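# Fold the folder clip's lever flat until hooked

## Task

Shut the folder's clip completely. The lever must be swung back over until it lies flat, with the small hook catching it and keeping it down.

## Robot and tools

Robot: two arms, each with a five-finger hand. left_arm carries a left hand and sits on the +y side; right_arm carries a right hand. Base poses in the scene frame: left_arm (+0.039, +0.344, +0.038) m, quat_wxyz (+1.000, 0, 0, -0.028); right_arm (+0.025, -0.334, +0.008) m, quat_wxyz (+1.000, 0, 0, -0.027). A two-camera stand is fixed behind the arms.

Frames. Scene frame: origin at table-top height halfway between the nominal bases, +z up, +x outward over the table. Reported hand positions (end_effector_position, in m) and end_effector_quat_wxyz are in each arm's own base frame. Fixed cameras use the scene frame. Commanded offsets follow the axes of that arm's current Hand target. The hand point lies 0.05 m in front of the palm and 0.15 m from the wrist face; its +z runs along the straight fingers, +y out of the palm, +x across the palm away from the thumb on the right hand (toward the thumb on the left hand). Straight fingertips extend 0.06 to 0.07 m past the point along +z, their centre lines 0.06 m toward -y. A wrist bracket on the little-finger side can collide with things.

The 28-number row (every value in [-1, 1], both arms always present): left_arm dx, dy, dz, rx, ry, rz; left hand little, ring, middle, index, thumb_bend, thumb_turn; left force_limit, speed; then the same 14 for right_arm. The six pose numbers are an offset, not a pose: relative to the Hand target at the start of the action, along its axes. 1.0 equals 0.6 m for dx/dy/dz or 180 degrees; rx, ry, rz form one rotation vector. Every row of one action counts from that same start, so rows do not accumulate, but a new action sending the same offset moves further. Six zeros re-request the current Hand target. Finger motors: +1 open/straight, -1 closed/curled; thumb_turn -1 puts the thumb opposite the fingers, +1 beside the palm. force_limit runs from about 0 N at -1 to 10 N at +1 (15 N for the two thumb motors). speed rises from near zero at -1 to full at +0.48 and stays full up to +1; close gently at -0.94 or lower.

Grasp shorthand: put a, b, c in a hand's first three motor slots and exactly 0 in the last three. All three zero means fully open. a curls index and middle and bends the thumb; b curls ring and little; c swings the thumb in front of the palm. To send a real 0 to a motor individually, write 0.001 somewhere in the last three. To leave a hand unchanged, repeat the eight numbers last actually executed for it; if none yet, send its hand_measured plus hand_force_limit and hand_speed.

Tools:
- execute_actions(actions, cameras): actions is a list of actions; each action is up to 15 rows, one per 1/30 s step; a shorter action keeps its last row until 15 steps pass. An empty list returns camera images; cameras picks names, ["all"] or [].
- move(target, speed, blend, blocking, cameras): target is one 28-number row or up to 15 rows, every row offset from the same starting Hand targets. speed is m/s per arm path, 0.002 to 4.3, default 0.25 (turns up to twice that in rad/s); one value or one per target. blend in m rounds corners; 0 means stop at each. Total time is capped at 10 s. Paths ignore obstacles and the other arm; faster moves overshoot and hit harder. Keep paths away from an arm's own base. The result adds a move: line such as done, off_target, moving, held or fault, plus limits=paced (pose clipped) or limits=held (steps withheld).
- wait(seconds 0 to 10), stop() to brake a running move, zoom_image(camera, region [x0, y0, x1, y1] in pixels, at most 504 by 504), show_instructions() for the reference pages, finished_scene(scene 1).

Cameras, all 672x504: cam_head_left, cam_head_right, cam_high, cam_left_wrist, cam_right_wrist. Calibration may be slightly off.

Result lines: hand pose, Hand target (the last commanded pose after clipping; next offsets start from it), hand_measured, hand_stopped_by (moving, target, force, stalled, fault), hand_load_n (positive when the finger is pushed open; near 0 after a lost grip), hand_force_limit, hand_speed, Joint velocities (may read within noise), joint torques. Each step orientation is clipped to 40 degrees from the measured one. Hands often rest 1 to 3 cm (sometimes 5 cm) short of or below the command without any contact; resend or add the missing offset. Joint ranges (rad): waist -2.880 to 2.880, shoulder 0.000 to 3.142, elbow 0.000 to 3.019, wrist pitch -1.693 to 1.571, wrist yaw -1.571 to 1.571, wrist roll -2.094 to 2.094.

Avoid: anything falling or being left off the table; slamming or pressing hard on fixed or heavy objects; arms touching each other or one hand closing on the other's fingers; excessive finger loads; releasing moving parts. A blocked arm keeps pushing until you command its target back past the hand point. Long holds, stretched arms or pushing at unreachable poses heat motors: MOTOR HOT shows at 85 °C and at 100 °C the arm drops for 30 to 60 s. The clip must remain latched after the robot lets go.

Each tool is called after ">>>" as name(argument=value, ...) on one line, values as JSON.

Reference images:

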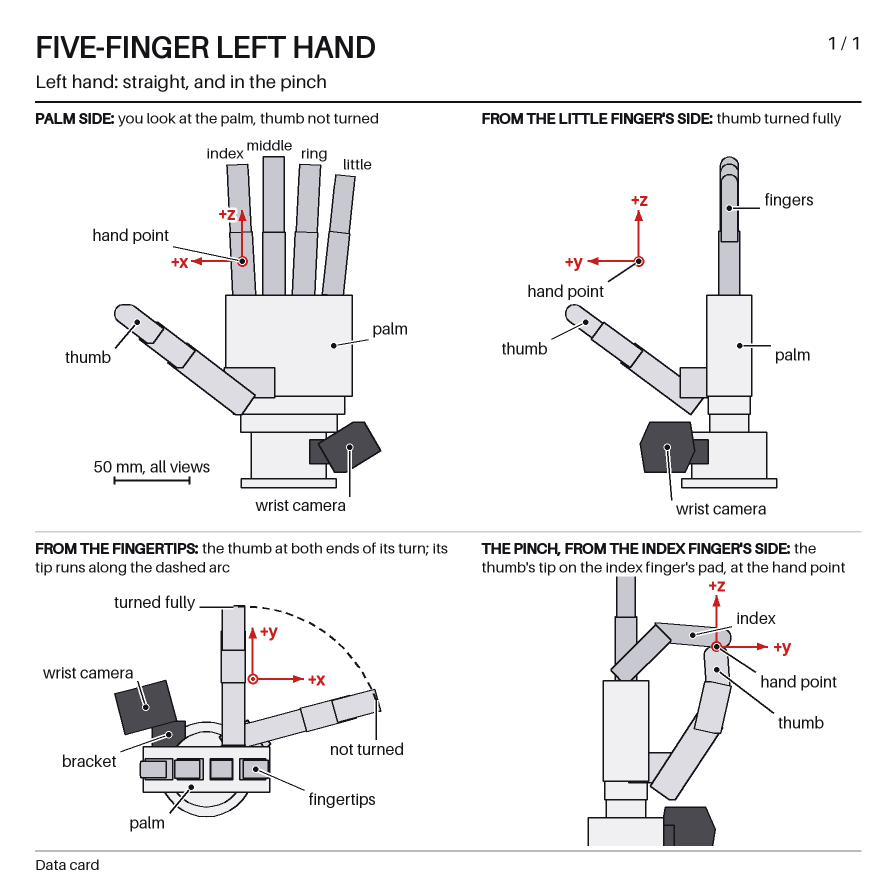

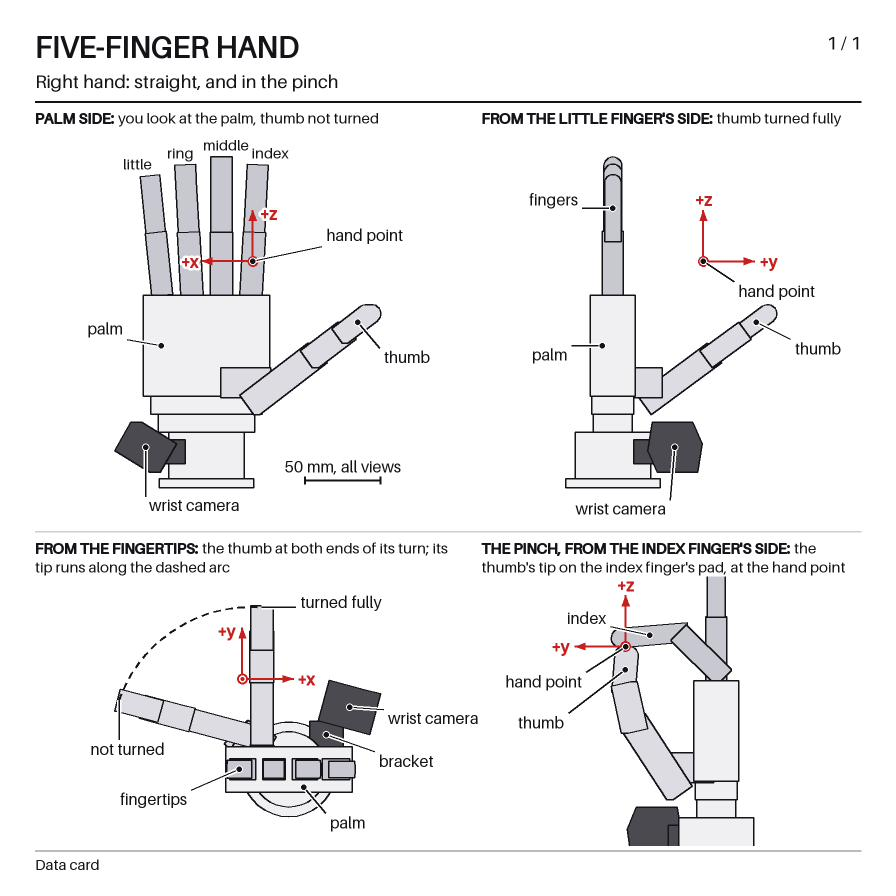

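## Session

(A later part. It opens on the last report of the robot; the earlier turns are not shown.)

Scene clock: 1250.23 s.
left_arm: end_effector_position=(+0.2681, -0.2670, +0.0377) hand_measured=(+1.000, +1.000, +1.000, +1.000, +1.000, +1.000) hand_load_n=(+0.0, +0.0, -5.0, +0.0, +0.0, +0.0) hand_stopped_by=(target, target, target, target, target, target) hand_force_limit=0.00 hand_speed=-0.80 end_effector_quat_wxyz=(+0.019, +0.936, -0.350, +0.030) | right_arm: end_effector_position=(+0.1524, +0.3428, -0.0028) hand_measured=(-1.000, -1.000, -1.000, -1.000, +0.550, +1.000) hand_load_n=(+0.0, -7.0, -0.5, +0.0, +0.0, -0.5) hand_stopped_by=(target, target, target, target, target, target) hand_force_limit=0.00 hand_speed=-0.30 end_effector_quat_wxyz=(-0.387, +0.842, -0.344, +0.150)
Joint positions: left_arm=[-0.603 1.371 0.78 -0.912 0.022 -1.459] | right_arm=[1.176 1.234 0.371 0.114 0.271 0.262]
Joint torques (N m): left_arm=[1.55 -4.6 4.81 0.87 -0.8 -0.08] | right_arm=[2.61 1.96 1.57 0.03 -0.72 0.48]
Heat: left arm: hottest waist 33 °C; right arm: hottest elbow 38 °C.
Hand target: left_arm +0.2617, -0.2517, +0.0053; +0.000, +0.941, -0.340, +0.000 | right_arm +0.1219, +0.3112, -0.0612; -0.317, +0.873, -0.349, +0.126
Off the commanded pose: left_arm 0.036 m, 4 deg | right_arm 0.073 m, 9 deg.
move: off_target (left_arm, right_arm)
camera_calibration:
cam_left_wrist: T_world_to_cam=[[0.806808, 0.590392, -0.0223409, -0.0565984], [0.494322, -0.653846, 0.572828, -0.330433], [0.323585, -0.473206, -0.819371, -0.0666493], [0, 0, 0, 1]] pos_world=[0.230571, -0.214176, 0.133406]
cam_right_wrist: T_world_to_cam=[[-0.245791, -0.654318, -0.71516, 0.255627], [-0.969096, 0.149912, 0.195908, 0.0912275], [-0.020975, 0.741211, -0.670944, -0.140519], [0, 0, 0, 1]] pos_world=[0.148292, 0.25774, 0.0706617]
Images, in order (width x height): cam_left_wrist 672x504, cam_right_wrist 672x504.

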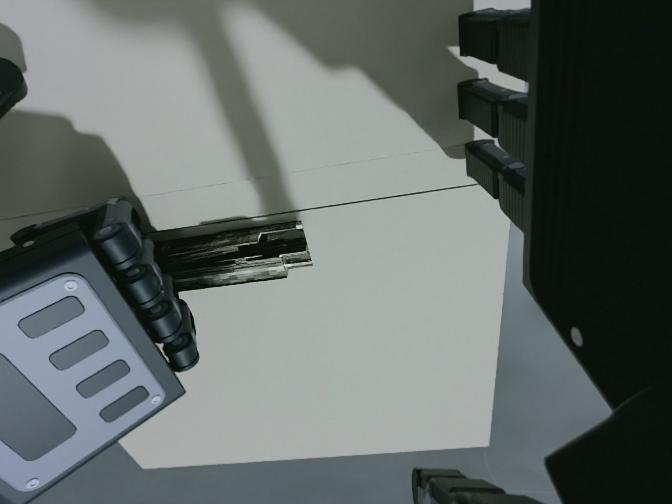

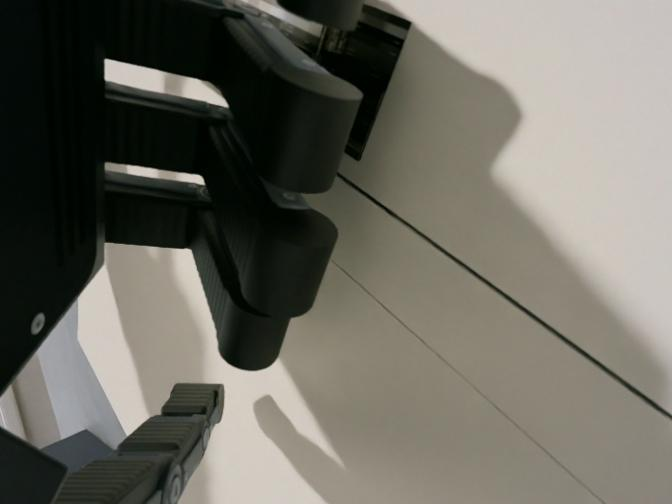

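>>> move(target=[0,0,0,0,0,0,1,1,1,1,1,1,0,-0.8,0,0.046,0.016,0,0,0,-1,-1,-1,-1,0.55,1,0,-0.3], speed=0.05, cameras=["cam_left_wrist", "cam_right_wrist"])

>>> zoom_image(camera="cam_left_wrist", region=[60, 160, 340, 360])

>>> zoom_image(camera="cam_right_wrist", region=[200, 0, 500, 240])

Scene clock: 1262.47 s.
left_arm: end_effector_position=(+0.2681, -0.2670, +0.0377) hand_measured=(+1.000, +1.000, +1.000, +1.000, +1.000, +1.000) hand_load_n=(+0.0, +0.0, -4.5, +0.0, +0.0, +0.0) hand_stopped_by=(target, target, target, target, target, target) hand_force_limit=0.00 hand_speed=-0.80 end_effector_quat_wxyz=(+0.019, +0.936, -0.350, +0.030) | right_arm: end_effector_position=(+0.1519, +0.3409, -0.0071) hand_measured=(-1.000, -1.000, -1.000, -1.000, +0.550, +1.000) hand_load_n=(+0.0, -9.5, -0.5, +0.0, +0.0, +0.0) hand_stopped_by=(target, target, target, target, target, target) hand_force_limit=0.00 hand_speed=-0.30 end_effector_quat_wxyz=(-0.409, +0.830, -0.345, +0.158)
Joint positions: left_arm=[-0.603 1.371 0.78 -0.912 0.022 -1.459] | right_arm=[1.189 1.245 0.323 0.223 0.297 0.267]
Joint torques (N m): left_arm=[1.49 -4.6 4.82 0.87 -0.81 -0.07] | right_arm=[2.84 4.01 0.29 -0.73 -1.27 0.56]
Heat: left arm: hottest waist 33 °C; right arm: hottest elbow 37 °C.
Hand target: left_arm +0.2617, -0.2517, +0.0053; +0.000, +0.941, -0.340, +0.000 | right_arm +0.1116, +0.3004, -0.0862; -0.317, +0.873, -0.349, +0.126
Off the commanded pose: left_arm 0.036 m, 4 deg | right_arm 0.098 m, 12 deg.
move: off_target (left_arm, right_arm)
camera_calibration:
cam_left_wrist: T_world_to_cam=[[0.806808, 0.590392, -0.0223409, -0.0565984], [0.494322, -0.653846, 0.572828, -0.330433], [0.323585, -0.473206, -0.819371, -0.0666493], [0, 0, 0, 1]] pos_world=[0.230571, -0.214176, 0.133406]
cam_right_wrist: T_world_to_cam=[[-0.228217, -0.62053, -0.75024, 0.23678], [-0.973576, 0.151949, 0.170475, 0.0915747], [0.00821367, 0.76932, -0.63881, -0.155847], [0, 0, 0, 1]] pos_world=[0.144472, 0.252911, 0.062474]
Images, in order (width x height): cam_left_wrist 672x504, cam_right_wrist 672x504.

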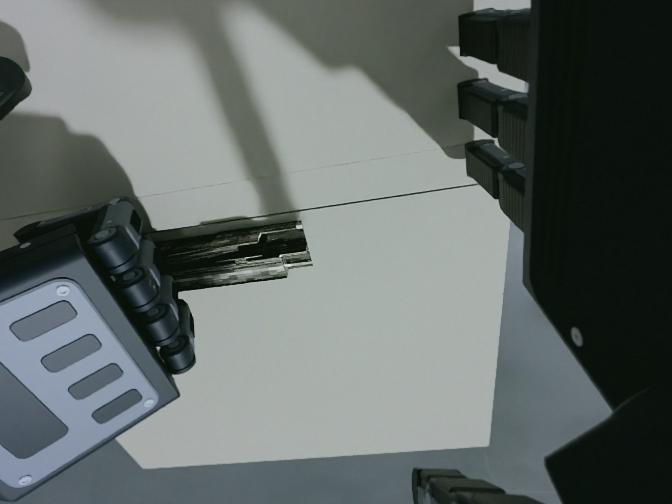

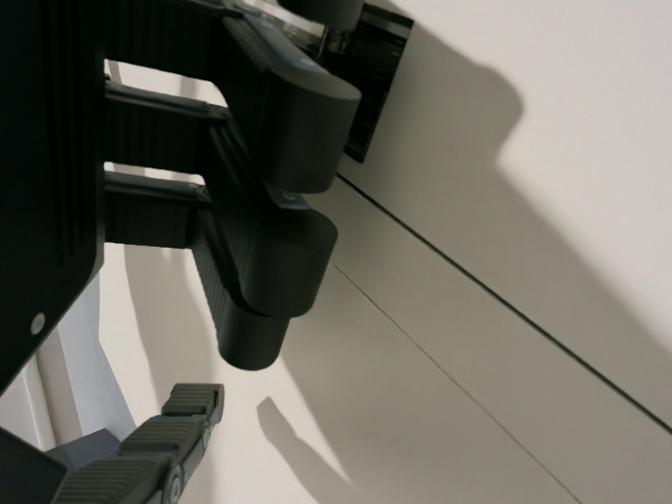

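Scaled by 1.800 from the camera's 672x504 image, which has a finer 960x720 frame.

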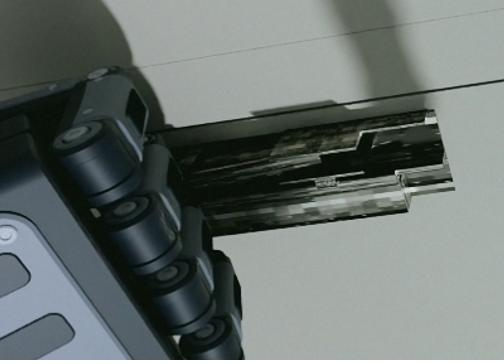

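Scaled by 1.680 from the camera's 672x504 image, which has a finer 960x720 frame.

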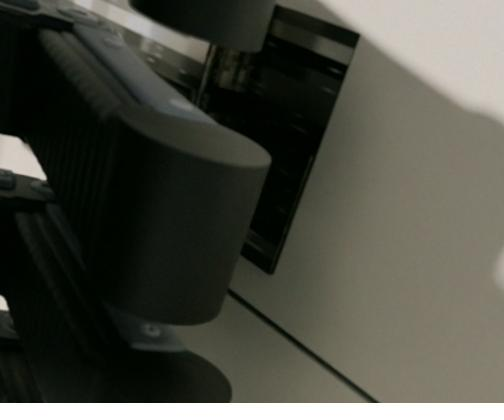

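>>> move(target=[[0,0,0,0,0,0,1,1,1,1,1,1,0,-0.8,0,-0.12,-0.05,0,0,0,-1,-1,-1,-1,0.55,1,0,-0.3],[0,0,0,0,0,0,1,1,1,1,1,1,0,-0.8,0,-0.26,-0.105,0,0,0,-1,-1,-1,-1,0.55,1,0,-0.3]], speed=0.08, cameras=["cam_left_wrist", "cam_right_wrist"])

>>> zoom_image(camera="cam_left_wrist", region=[60, 160, 340, 360])

>>> zoom_image(camera="cam_right_wrist", region=[200, 0, 550, 240])

Scene clock: 1280.47 s.
left_arm: end_effector_position=(+0.2681, -0.2670, +0.0377) hand_measured=(+1.000, +1.000, +1.000, +1.000, +1.000, +1.000) hand_load_n=(+0.0, +0.0, -5.0, +0.0, +0.0, +0.0) hand_stopped_by=(target, target, target, target, target, target) hand_force_limit=0.00 hand_speed=-0.80 end_effector_quat_wxyz=(+0.019, +0.936, -0.350, +0.030) | right_arm: end_effector_position=(+0.1546, +0.3416, +0.0379) hand_measured=(-1.000, -1.000, -1.000, -1.000, +0.550, +1.000) hand_load_n=(+0.0, +0.0, -0.5, +0.0, +0.0, -0.5) hand_stopped_by=(target, target, target, target, target, target) hand_force_limit=0.00 hand_speed=-0.30 end_effector_quat_wxyz=(-0.296, +0.879, -0.353, +0.123)
Joint positions: left_arm=[-0.603 1.371 0.78 -0.912 0.022 -1.459] | right_arm=[1.133 1.185 0.578 -0.34 0.202 0.261]
Joint torques (N m): left_arm=[1.55 -4.6 4.81 0.88 -0.81 -0.08] | right_arm=[0.32 -5.01 11.04 0.49 0.17 -0.06]
Heat: left arm: hottest waist 33 °C; right arm: hottest elbow 36 °C.
Hand target: left_arm +0.2617, -0.2517, +0.0053; +0.000, +0.941, -0.340, +0.000 | right_arm +0.1663, +0.3578, +0.0624; -0.317, +0.873, -0.349, +0.126
Off the commanded pose: left_arm 0.036 m, 4 deg | right_arm 0.032 m, 3 deg.
move: off_target (left_arm, right_arm)
camera_calibration:
cam_left_wrist: T_world_to_cam=[[0.806808, 0.590392, -0.0223409, -0.0565984], [0.494322, -0.653846, 0.572828, -0.330433], [0.323585, -0.473206, -0.819371, -0.0666493], [0, 0, 0, 1]] pos_world=[0.230571, -0.214176, 0.133406]
cam_right_wrist: T_world_to_cam=[[-0.32477, -0.758474, -0.565015, 0.326615], [-0.938767, 0.185831, 0.290144, 0.0650012], [-0.115069, 0.624647, -0.772383, -0.0540983], [0, 0, 0, 1]] pos_world=[0.160871, 0.269442, 0.123898]
Images, in order (width x height): cam_left_wrist 672x504, cam_right_wrist 672x504.

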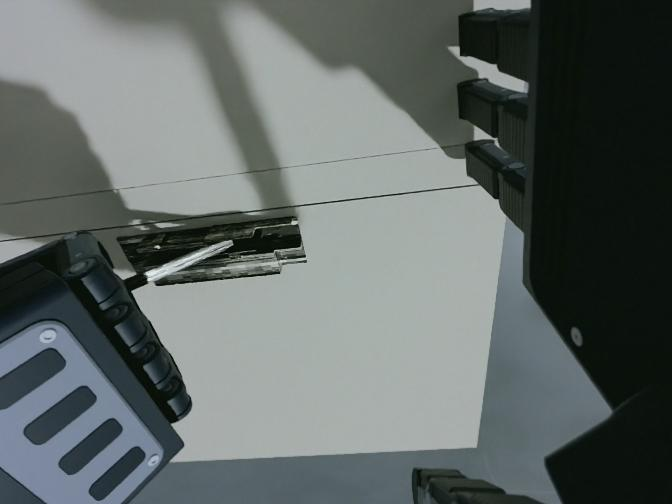

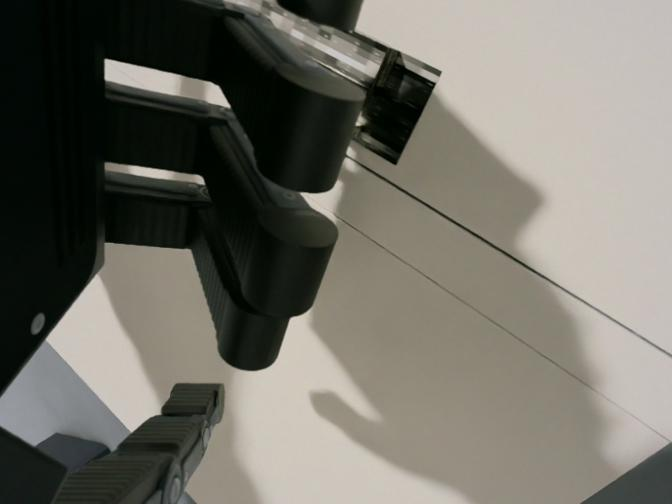

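Scaled by 1.800 from the camera's 672x504 image, which has a finer 960x720 frame.

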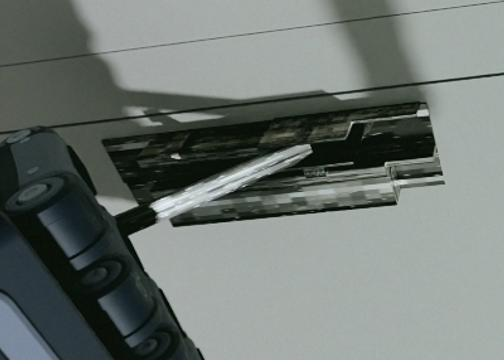

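Scaled by 1.440 from the camera's 672x504 image, which has a finer 960x720 frame.

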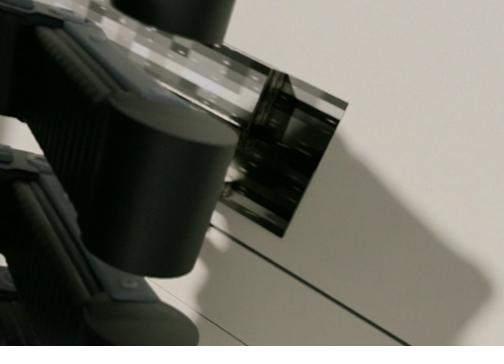

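>>> move(target=[[0.0245,0.0127,-0.0995,0,0,0,1,1,1,1,1,1,0,-0.8,-0.0017,-0.0553,-0.068,0.0556,0,0,-1,-1,-1,-1,0.55,1,0,-0.3],[0.0245,0.0127,0.0222,0,0,0,1,1,1,1,1,1,0,-0.8,-0.01,0.0028,-0.0015,0.0556,0,0,-1,-1,-1,-1,0.55,1,0,-0.3]], speed=[0.1, 0.08], cameras=["cam_left_wrist", "cam_right_wrist"])

>>> zoom_image(camera="cam_left_wrist", region=[40, 160, 340, 360])

>>> zoom_image(camera="cam_right_wrist", region=[250, 0, 550, 240])

Scene clock: 1352.73 s.
left_arm: end_effector_position=(+0.2790, -0.2713, +0.0352) hand_measured=(+1.000, +1.000, +1.000, +1.000, +1.000, +1.000) hand_load_n=(-0.5, +0.0, -0.5, +0.0, +0.0, +0.0) hand_stopped_by=(target, target, target, target, target, target) hand_force_limit=0.00 hand_speed=-0.80 end_effector_quat_wxyz=(+0.008, +0.940, -0.340, +0.028) | right_arm: end_effector_position=(+0.1628, +0.3588, +0.0667) hand_measured=(-1.000, -1.000, -1.000, -1.000, +0.550, +1.000) hand_load_n=(+0.0, +0.0, +0.0, +0.0, +0.0, -0.5) hand_stopped_by=(target, target, target, target, target, target) hand_force_limit=0.00 hand_speed=-0.30 end_effector_quat_wxyz=(-0.392, +0.840, -0.341, +0.156)
Joint positions: left_arm=[-0.608 1.405 0.811 -0.918 0.001 -1.485] | right_arm=[1.171 1.088 0.505 -0.151 0.276 0.249]
Joint torques (N m): left_arm=[0.26 -3.55 3.69 2.33 -0.15 -0.06] | right_arm=[1.44 -2.02 6.87 2.07 0.41 0.08]
Heat: left arm: hottest waist 33 °C; right arm: hottest elbow 42 °C.
Hand target: left_arm +0.2682, -0.2670, -0.0080; +0.000, +0.941, -0.340, +0.000 | right_arm +0.1606, +0.3606, +0.0619; -0.392, +0.842, -0.336, +0.156
Off the commanded pose: left_arm 0.045 m, 3 deg | right_arm 0.005 m, 1 deg.
move: off_target (left_arm)
camera_calibration:
cam_left_wrist: T_world_to_cam=[[0.793798, 0.608138, -0.00725695, -0.0549497], [0.506684, -0.654676, 0.560955, -0.340519], [0.336387, -0.448962, -0.827815, -0.0710158], [0, 0, 0, 1]] pos_world=[0.240043, -0.221396, 0.131829]
cam_right_wrist: T_world_to_cam=[[-0.23382, -0.65024, -0.722853, 0.315506], [-0.97223, 0.148805, 0.180629, 0.0872095], [-0.00988812, 0.745013, -0.666976, -0.10907], [0, 0, 0, 1]] pos_world=[0.157481, 0.273436, 0.139564]
Images, in order (width x height): cam_left_wrist 672x504, cam_right_wrist 672x504.

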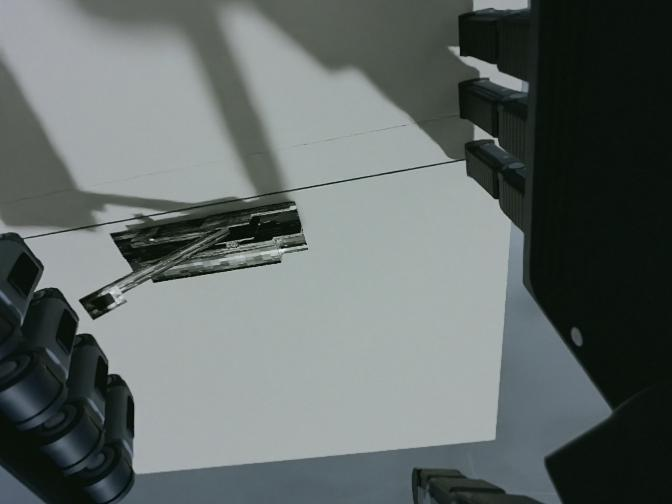

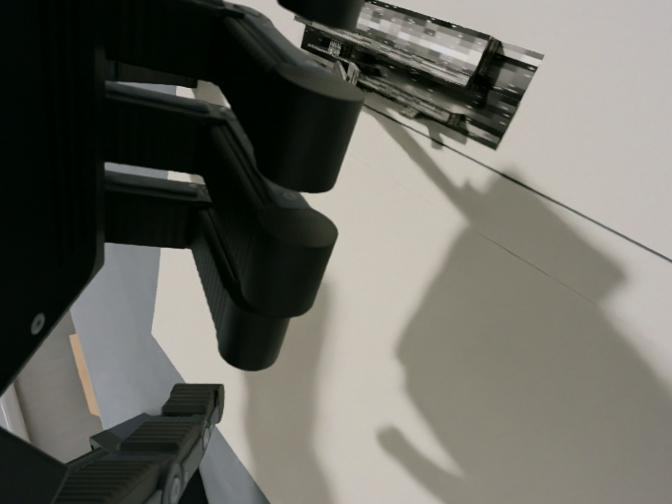

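Scaled by 1.680 from the camera's 672x504 image, which has a finer 960x720 frame.

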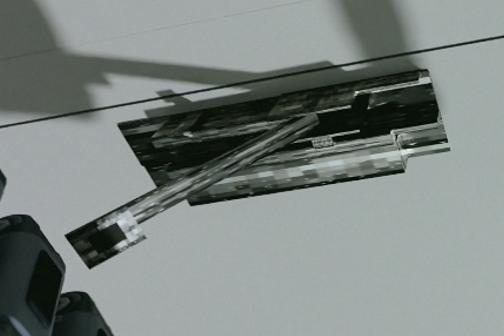

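Scaled by 1.680 from the camera's 672x504 image, which has a finer 960x720 frame.

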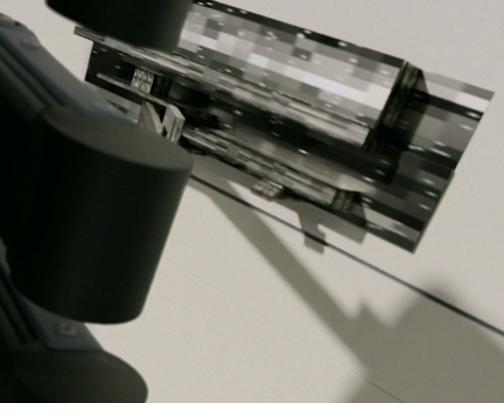

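>>> move(target=[[0,0,0,0,0,0,1,1,1,1,1,1,0,-0.8,0.0127,0.0145,0.0343,0,0,0,-1,-1,-1,-1,0.55,1,0,-0.3],[0,0,0,0,0,0,1,1,1,1,1,1,0,-0.8,0.0178,0.087,0.0465,0,0,0,-1,-1,-1,-1,0.55,1,0,-0.3],[0,0,0,0,0,0,1,1,1,1,1,1,0,-0.8,0.018,0.1267,0.0562,0,0,0,-1,-1,-1,-1,0.55,1,0,-0.3]], speed=[0.08, 0.05, 0.05], blend=[0.004, 0.008, 0], cameras=["cam_left_wrist", "cam_right_wrist"])

>>> zoom_image(camera="cam_left_wrist", region=[40, 160, 340, 360])

>>> zoom_image(camera="cam_right_wrist", region=[200, 0, 500, 240])

Scene clock: 1380.70 s.
left_arm: end_effector_position=(+0.2803, -0.2722, +0.0354) hand_measured=(+1.000, +1.000, +1.000, +1.000, +1.000, +1.000) hand_load_n=(+0.0, +0.0, -0.5, +0.0, +0.0, +0.0) hand_stopped_by=(target, target, target, target, target, target) hand_force_limit=0.00 hand_speed=-0.80 end_effector_quat_wxyz=(+0.009, +0.940, -0.340, +0.031) | right_arm: end_effector_position=(+0.1624, +0.3512, +0.0077) hand_measured=(-1.000, -1.000, -1.000, -1.000, +0.550, +1.000) hand_load_n=(+0.0, -1.0, +0.0, +0.0, +0.0, +0.0) hand_stopped_by=(target, target, target, target, target, target) hand_force_limit=0.00 hand_speed=-0.30 end_effector_quat_wxyz=(-0.421, +0.826, -0.339, +0.159)
Joint positions: left_arm=[-0.608 1.405 0.811 -0.912 0.001 -1.485] | right_arm=[1.165 1.23 0.354 0.21 0.275 0.238]
Joint torques (N m): left_arm=[0.26 -3.55 3.73 2.14 -0.14 -0.06] | right_arm=[1.67 -0.38 3.95 0.94 0.24 0.12]
Heat: left arm: hottest waist 33 °C; right arm: hottest elbow 40 °C.
Hand target: left_arm +0.2682, -0.2670, -0.0080; +0.000, +0.941, -0.340, +0.000 | right_arm +0.1525, +0.3365, -0.0179; -0.392, +0.842, -0.336, +0.156
Off the commanded pose: left_arm 0.045 m, 4 deg | right_arm 0.031 m, 4 deg.
move: off_target (left_arm, right_arm)
camera_calibration:
cam_left_wrist: T_world_to_cam=[[0.793823, 0.608124, -0.00550929, -0.0554592], [0.50405, -0.652845, 0.565444, -0.340806], [0.340264, -0.451639, -0.824768, -0.0735712], [0, 0, 0, 1]] pos_world=[0.240842, -0.221995, 0.131722]
cam_right_wrist: T_world_to_cam=[[-0.20938, -0.607827, -0.765968, 0.249311], [-0.977785, 0.137976, 0.157792, 0.103501], [0.00977464, 0.78199, -0.623214, -0.159261], [0, 0, 0, 1]] pos_world=[0.154959, 0.261798, 0.0753791]
Images, in order (width x height): cam_left_wrist 672x504, cam_right_wrist 672x504.

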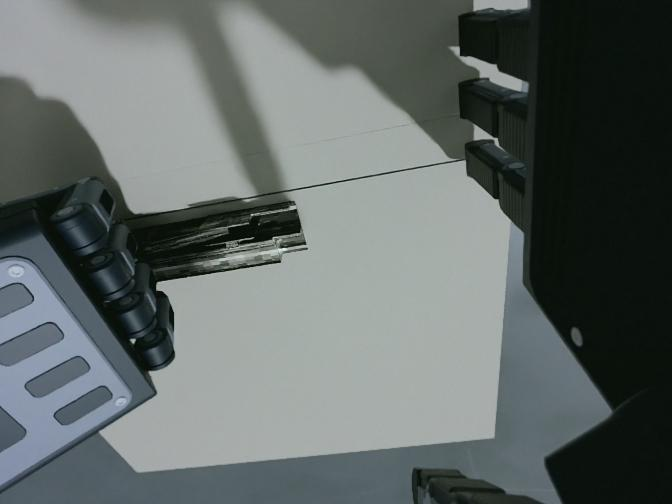

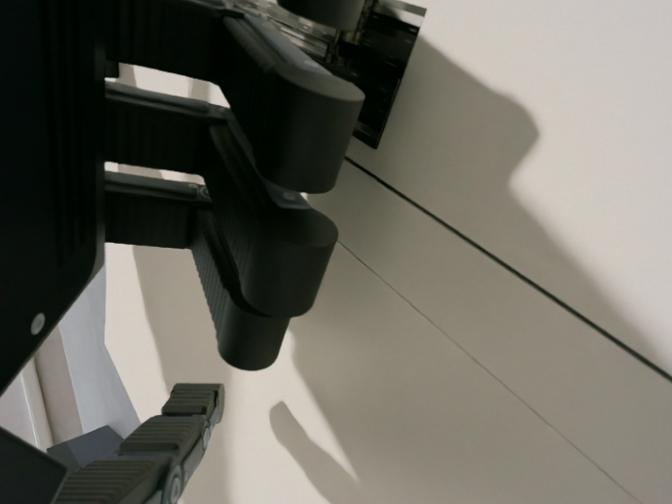

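Scaled by 1.680 from the camera's 672x504 image, which has a finer 960x720 frame.

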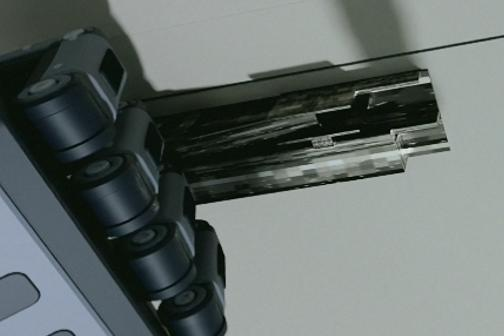

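Scaled by 1.680 from the camera's 672x504 image, which has a finer 960x720 frame.

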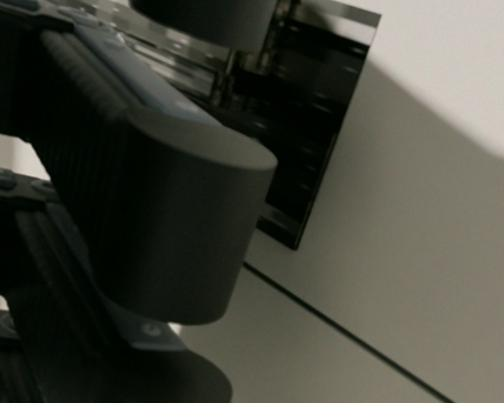

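>>> move(target=[[0,0,0,0,0,0,1,1,1,1,1,1,0,-0.8,-0.0015,-0.0227,-0.0117,-0.0944,0,0,-1,-1,-1,-1,0.55,1,0,-0.3],[0,0,0,0,0,0,1,1,1,1,1,1,0,-0.8,0.0018,-0.038,-0.0247,-0.1944,0,0,-1,-1,-1,-1,0.55,1,0,-0.3]], speed=0.1, blend=[0.01, 0], cameras=["cam_left_wrist", "cam_right_wrist"])

>>> zoom_image(camera="cam_left_wrist", region=[40, 160, 340, 360])

>>> zoom_image(camera="cam_right_wrist", region=[200, 0, 500, 240])

Scene clock: 1406.87 s.
left_arm: end_effector_position=(+0.2803, -0.2722, +0.0354) hand_measured=(+1.000, +1.000, +1.000, +1.000, +1.000, +1.000) hand_load_n=(+0.0, +0.0, -0.5, +0.0, +0.0, +0.0) hand_stopped_by=(target, target, target, target, target, target) hand_force_limit=0.00 hand_speed=-0.80 end_effector_quat_wxyz=(+0.009, +0.940, -0.340, +0.031) | right_arm: end_effector_position=(+0.1545, +0.3402, +0.0150) hand_measured=(-1.000, -1.000, -1.000, -1.000, +0.550, +1.000) hand_load_n=(+0.5, -0.5, +0.0, +0.0, +0.0, +0.0) hand_stopped_by=(target, target, target, target, target, target) hand_force_limit=0.00 hand_speed=-0.30 end_effector_quat_wxyz=(-0.140, +0.919, -0.365, +0.052)
Joint positions: left_arm=[-0.608 1.405 0.811 -0.912 0.001 -1.485] | right_arm=[1.062 1.429 0.796 -0.645 0.066 0.238]
Joint torques (N m): left_arm=[0.21 -3.55 3.74 2.15 -0.14 -0.06] | right_arm=[0.15 -4.07 7.84 -0.42 -0.03 0.07]
Heat: left arm: hottest waist 33 °C; right arm: hottest elbow 38 °C.
Hand target: left_arm +0.2682, -0.2670, -0.0080; +0.000, +0.941, -0.340, +0.000 | right_arm +0.1556, +0.3381, +0.0090; -0.121, +0.921, -0.368, +0.048
Off the commanded pose: left_arm 0.045 m, 4 deg | right_arm 0.006 m, 2 deg.
move: off_target (left_arm)
camera_calibration:
cam_left_wrist: T_world_to_cam=[[0.793823, 0.608124, -0.00550929, -0.0554592], [0.50405, -0.652845, 0.565444, -0.340806], [0.340264, -0.451639, -0.824768, -0.0735712], [0, 0, 0, 1]] pos_world=[0.240842, -0.221995, 0.131722]
cam_right_wrist: T_world_to_cam=[[-0.422593, -0.865804, -0.267951, 0.359751], [-0.845323, 0.269905, 0.461065, 0.0262424], [-0.326871, 0.421348, -0.845944, 0.0320832], [0, 0, 0, 1]] pos_world=[0.184699, 0.290873, 0.111437]
Images, in order (width x height): cam_left_wrist 672x504, cam_right_wrist 672x504.

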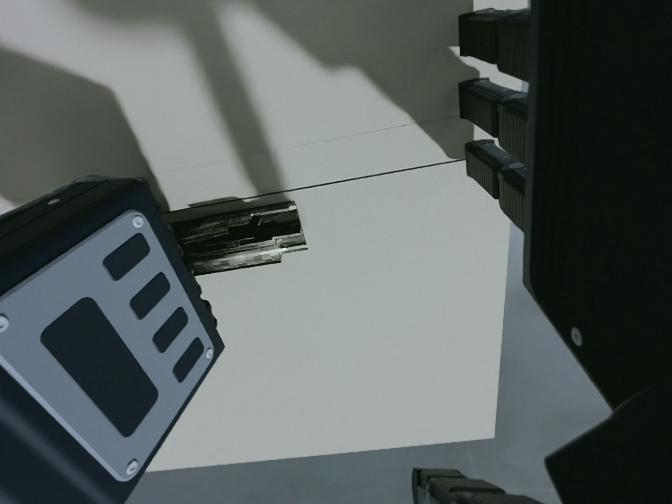

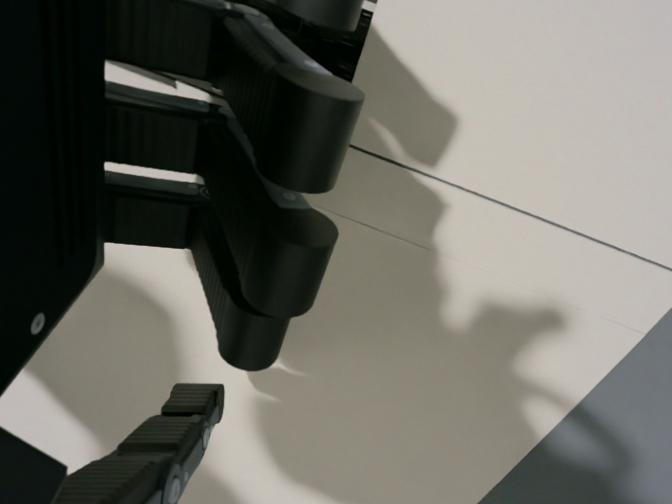

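Scaled by 1.680 from the camera's 672x504 image, which has a finer 960x720 frame.

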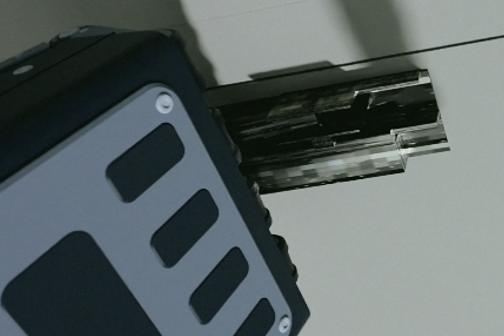

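Scaled by 1.680 from the camera's 672x504 image, which has a finer 960x720 frame.

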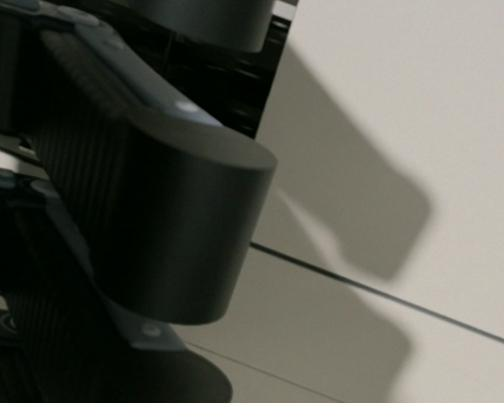

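>>> move(target=[0,0,0,0,0,0,1,1,1,1,1,1,0,-0.8,0,0.0475,0.0547,0,0,0,-1,-1,-1,-1,0.55,1,0,-0.3], speed=0.06, cameras=["cam_left_wrist", "cam_right_wrist"])

>>> zoom_image(camera="cam_left_wrist", region=[40, 160, 340, 360])

>>> zoom_image(camera="cam_right_wrist", region=[200, 0, 500, 240])

Scene clock: 1419.87 s.
left_arm: end_effector_position=(+0.2803, -0.2722, +0.0354) hand_measured=(+1.000, +1.000, +1.000, +1.000, +1.000, +1.000) hand_load_n=(+0.0, +0.0, -0.5, +0.0, +0.0, +0.0) hand_stopped_by=(target, target, target, target, target, target) hand_force_limit=0.00 hand_speed=-0.80 end_effector_quat_wxyz=(+0.009, +0.940, -0.340, +0.031) | right_arm: end_effector_position=(+0.1556, +0.3416, +0.0056) hand_measured=(-1.000, -1.000, -1.000, -1.000, +0.550, +1.000) hand_load_n=(+0.0, -6.5, +0.0, +0.5, +0.0, +0.0) hand_stopped_by=(target, target, target, target, target, target) hand_force_limit=0.00 hand_speed=-0.30 end_effector_quat_wxyz=(-0.157, +0.916, -0.365, +0.055)
Joint positions: left_arm=[-0.608 1.405 0.811 -0.912 0.001 -1.485] | right_arm=[1.062 1.428 0.761 -0.575 0.068 0.239]
Joint torques (N m): left_arm=[0.26 -3.55 3.73 2.15 -0.14 -0.06] | right_arm=[1.38 -2.08 2.85 1.47 0.07 0.17]
Heat: left arm: hottest waist 33 °C; right arm: hottest elbow 39 °C.
Hand target: left_arm +0.2682, -0.2670, -0.0080; +0.000, +0.941, -0.340, +0.000 | right_arm +0.1424, +0.3242, -0.0301; -0.121, +0.921, -0.368, +0.048
Off the commanded pose: left_arm 0.045 m, 4 deg | right_arm 0.042 m, 4 deg.
move: off_target (left_arm, right_arm)
camera_calibration:
cam_left_wrist: T_world_to_cam=[[0.793823, 0.608124, -0.00550929, -0.0554592], [0.50405, -0.652845, 0.565444, -0.340806], [0.340264, -0.451639, -0.824768, -0.0735712], [0, 0, 0, 1]] pos_world=[0.240842, -0.221995, 0.131722]
cam_right_wrist: T_world_to_cam=[[-0.417927, -0.856588, -0.302646, 0.355255], [-0.853715, 0.256384, 0.453252, 0.0371098], [-0.310657, 0.4478, -0.838432, 0.0123572], [0, 0, 0, 1]] pos_world=[0.183991, 0.289259, 0.101057]
Images, in order (width x height): cam_left_wrist 672x504, cam_right_wrist 672x504.

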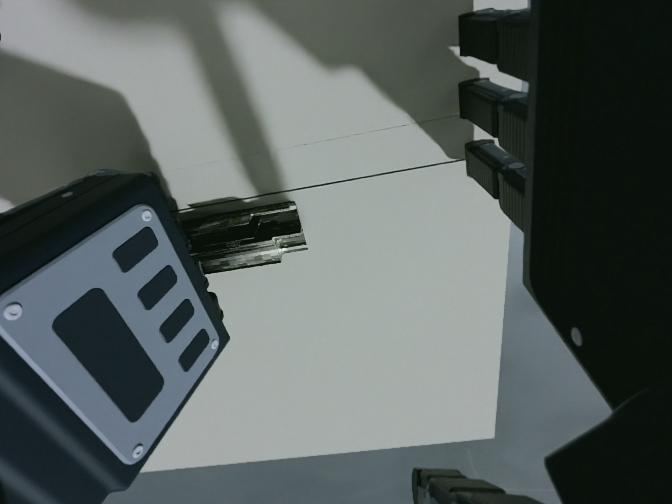

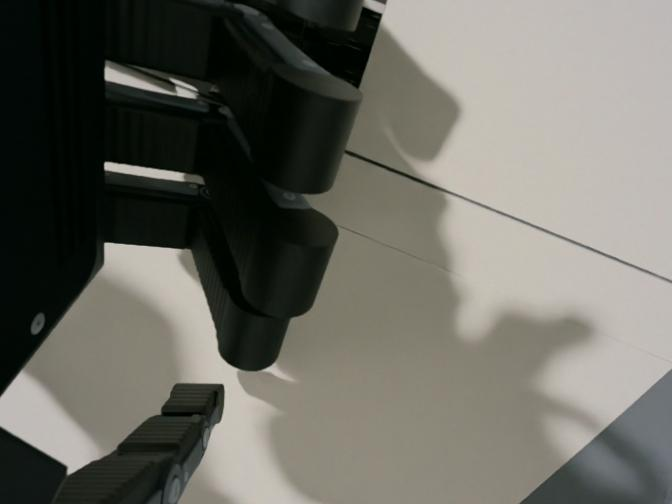

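Scaled by 1.680 from the camera's 672x504 image, which has a finer 960x720 frame.

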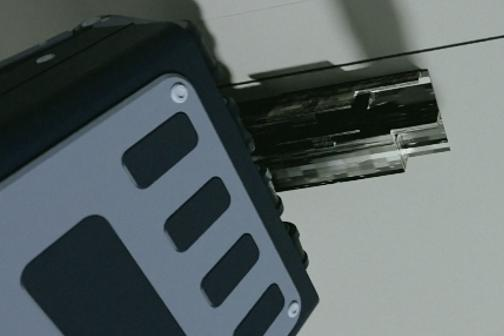

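Scaled by 1.680 from the camera's 672x504 image, which has a finer 960x720 frame.

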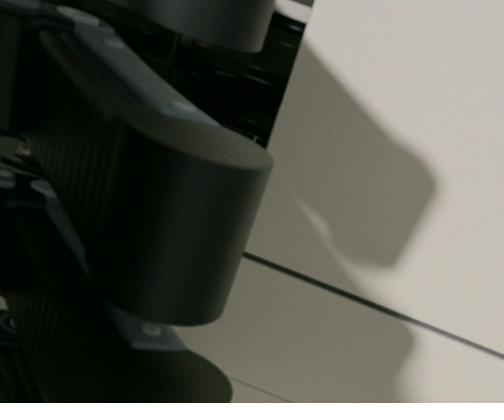

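>>> move(target=[0,0,0,0,0,0,1,1,1,1,1,1,0,-0.8,0,0.0302,0.0367,0,0,0,-1,-1,-1,-1,0.55,1,0,-0.3], speed=0.06, cameras=["cam_left_wrist", "cam_right_wrist"])

>>> zoom_image(camera="cam_left_wrist", region=[140, 180, 320, 300])

>>> zoom_image(camera="cam_right_wrist", region=[100, 0, 400, 240])

Scene clock: 1429.27 s.
left_arm: end_effector_position=(+0.2803, -0.2722, +0.0354) hand_measured=(+1.000, +1.000, +1.000, +1.000, +1.000, +1.000) hand_load_n=(+0.0, +0.0, -0.5, +0.0, +0.0, +0.0) hand_stopped_by=(target, target, target, target, target, target) hand_force_limit=0.00 hand_speed=-0.80 end_effector_quat_wxyz=(+0.009, +0.940, -0.340, +0.031) | right_arm: end_effector_position=(+0.1541, +0.3410, +0.0016) hand_measured=(-1.000, -1.000, -1.000, -1.000, +0.550, +1.000) hand_load_n=(+0.0, -11.0, +0.0, +0.0, +0.0, +0.0) hand_stopped_by=(target, target, target, target, target, target) hand_force_limit=0.00 hand_speed=-0.30 end_effector_quat_wxyz=(-0.180, +0.912, -0.363, +0.060)
Joint positions: left_arm=[-0.608 1.405 0.811 -0.912 0.001 -1.485] | right_arm=[1.067 1.406 0.717 -0.507 0.072 0.239]
Joint torques (N m): left_arm=[0.26 -3.6 3.71 2.14 -0.14 -0.06] | right_arm=[1.14 0.85 1.5 1.78 -0.01 0.26]
Heat: left arm: hottest waist 33 °C; right arm: hottest elbow 38 °C.
Hand target: left_arm +0.2682, -0.2670, -0.0080; +0.000, +0.941, -0.340, +0.000 | right_arm +0.1343, +0.3158, -0.0560; -0.121, +0.921, -0.368, +0.048
Off the commanded pose: left_arm 0.045 m, 4 deg | right_arm 0.066 m, 7 deg.
move: off_target (left_arm, right_arm)
camera_calibration:
cam_left_wrist: T_world_to_cam=[[0.793823, 0.608124, -0.00550929, -0.0554592], [0.50405, -0.652845, 0.565444, -0.340806], [0.340264, -0.451639, -0.824768, -0.0735712], [0, 0, 0, 1]] pos_world=[0.240842, -0.221995, 0.131722]
cam_right_wrist: T_world_to_cam=[[-0.406529, -0.845425, -0.346398, 0.347338], [-0.866211, 0.236082, 0.440391, 0.0466847], [-0.290539, 0.479085, -0.82829, -0.00504139], [0, 0, 0, 1]] pos_world=[0.180177, 0.285042, 0.0955818]
Images, in order (width x height): cam_left_wrist 672x504, cam_right_wrist 672x504.

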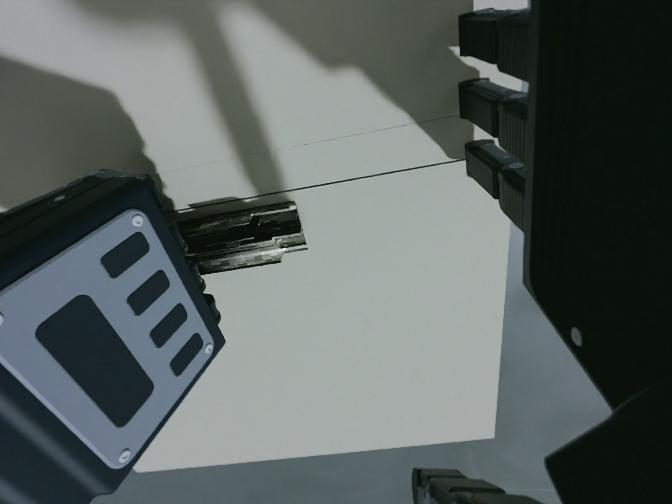

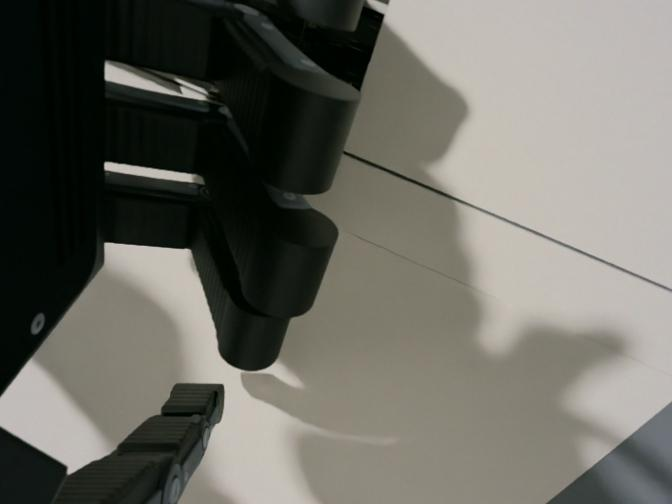

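Scaled by 2.800 from the camera's 672x504 image, which has a finer 960x720 frame.

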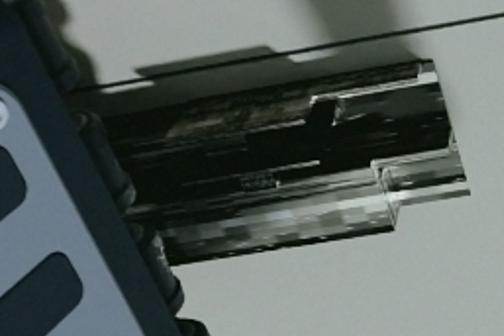

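Scaled by 1.680 from the camera's 672x504 image, which has a finer 960x720 frame.

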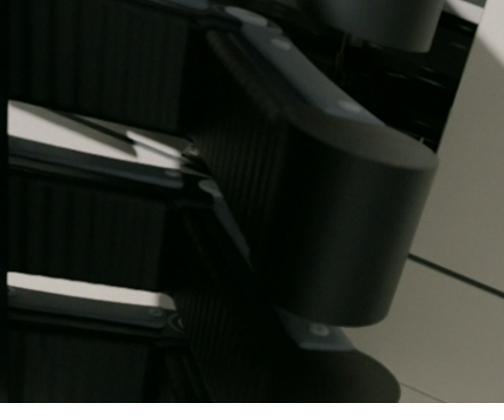

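>>> move(target=[0,0,0,0,0,0,1,1,1,1,1,1,0,-0.8,0,-0.0553,-0.0645,0,0,0,-1,-1,-1,-1,0.55,1,0,-0.3], speed=0.06, cameras=["cam_left_wrist", "cam_right_wrist"])

>>> zoom_image(camera="cam_left_wrist", region=[100, 180, 320, 320])

>>> zoom_image(camera="cam_right_wrist", region=[100, 0, 400, 240])

Scene clock: 1456.20 s.
left_arm: end_effector_position=(+0.2803, -0.2722, +0.0354) hand_measured=(+1.000, +1.000, +1.000, +1.000, +1.000, +1.000) hand_load_n=(+0.0, +0.0, -0.5, +0.0, +0.0, +0.0) hand_stopped_by=(target, target, target, target, target, target) hand_force_limit=0.00 hand_speed=-0.80 end_effector_quat_wxyz=(+0.009, +0.940, -0.340, +0.031) | right_arm: end_effector_position=(+0.1543, +0.3425, +0.0077) hand_measured=(-1.000, -1.000, -1.000, -1.000, +0.550, +1.000) hand_load_n=(+0.0, -2.0, +0.0, +0.0, +0.0, +0.0) hand_stopped_by=(target, target, target, target, target, target) hand_force_limit=0.00 hand_speed=-0.30 end_effector_quat_wxyz=(-0.156, +0.917, -0.363, +0.055)
Joint positions: left_arm=[-0.608 1.405 0.811 -0.912 0.001 -1.485] | right_arm=[1.067 1.427 0.767 -0.585 0.069 0.239]
Joint torques (N m): left_arm=[0.21 -3.66 3.73 2.14 -0.14 -0.05] | right_arm=[0.56 -2.73 6.42 -0.36 -0.1 0.13]
Heat: left arm: hottest waist 33 °C; right arm: hottest elbow 36 °C.
Hand target: left_arm +0.2682, -0.2670, -0.0080; +0.000, +0.941, -0.340, +0.000 | right_arm +0.1495, +0.3318, -0.0100; -0.121, +0.921, -0.368, +0.048
Off the commanded pose: left_arm 0.045 m, 4 deg | right_arm 0.021 m, 4 deg.
move: off_target (left_arm, right_arm)
camera_calibration:
cam_left_wrist: T_world_to_cam=[[0.793823, 0.608124, -0.00550929, -0.0554592], [0.50405, -0.652845, 0.565444, -0.340806], [0.340264, -0.451639, -0.824768, -0.0735712], [0, 0, 0, 1]] pos_world=[0.240842, -0.221995, 0.131722]
cam_right_wrist: T_world_to_cam=[[-0.414242, -0.859538, -0.299329, 0.356502], [-0.854541, 0.254081, 0.452994, 0.0356604], [-0.313312, 0.443437, -0.839761, 0.0151206], [0, 0, 0, 1]] pos_world=[0.182889, 0.290662, 0.103255]
Images, in order (width x height): cam_left_wrist 672x504, cam_right_wrist 672x504.

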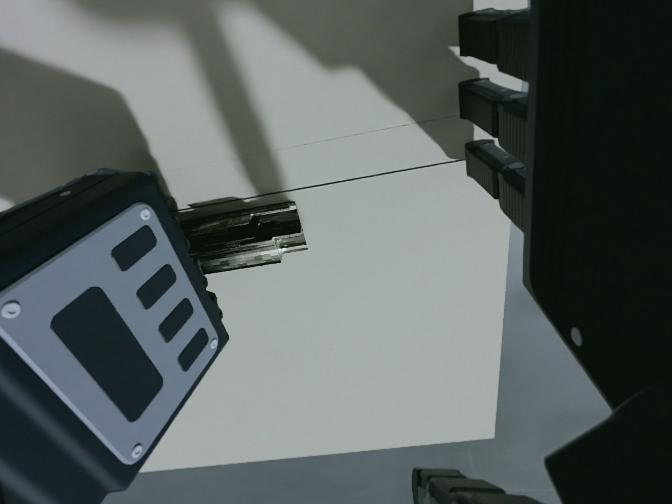

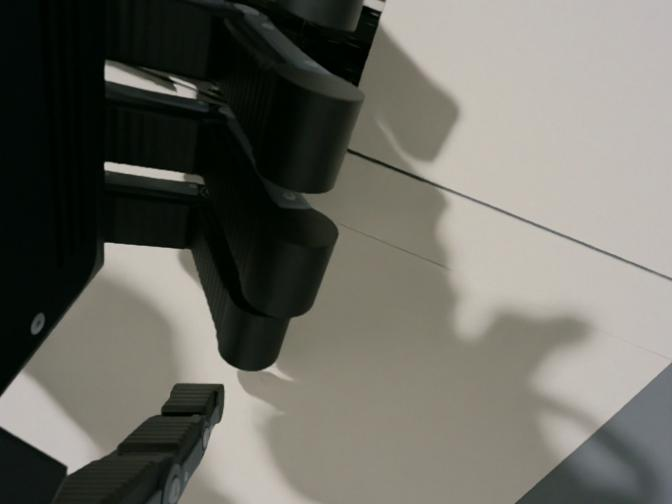

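Scaled by 2.291 from the camera's 672x504 image, which has a finer 960x720 frame.

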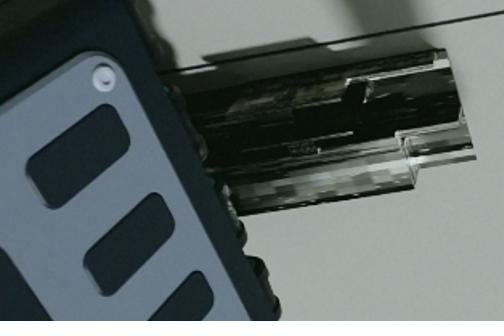

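Scaled by 1.680 from the camera's 672x504 image, which has a finer 960x720 frame.

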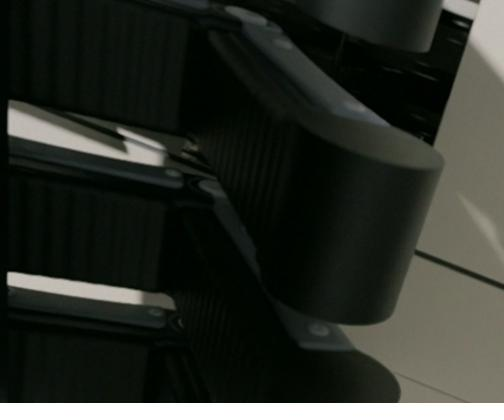

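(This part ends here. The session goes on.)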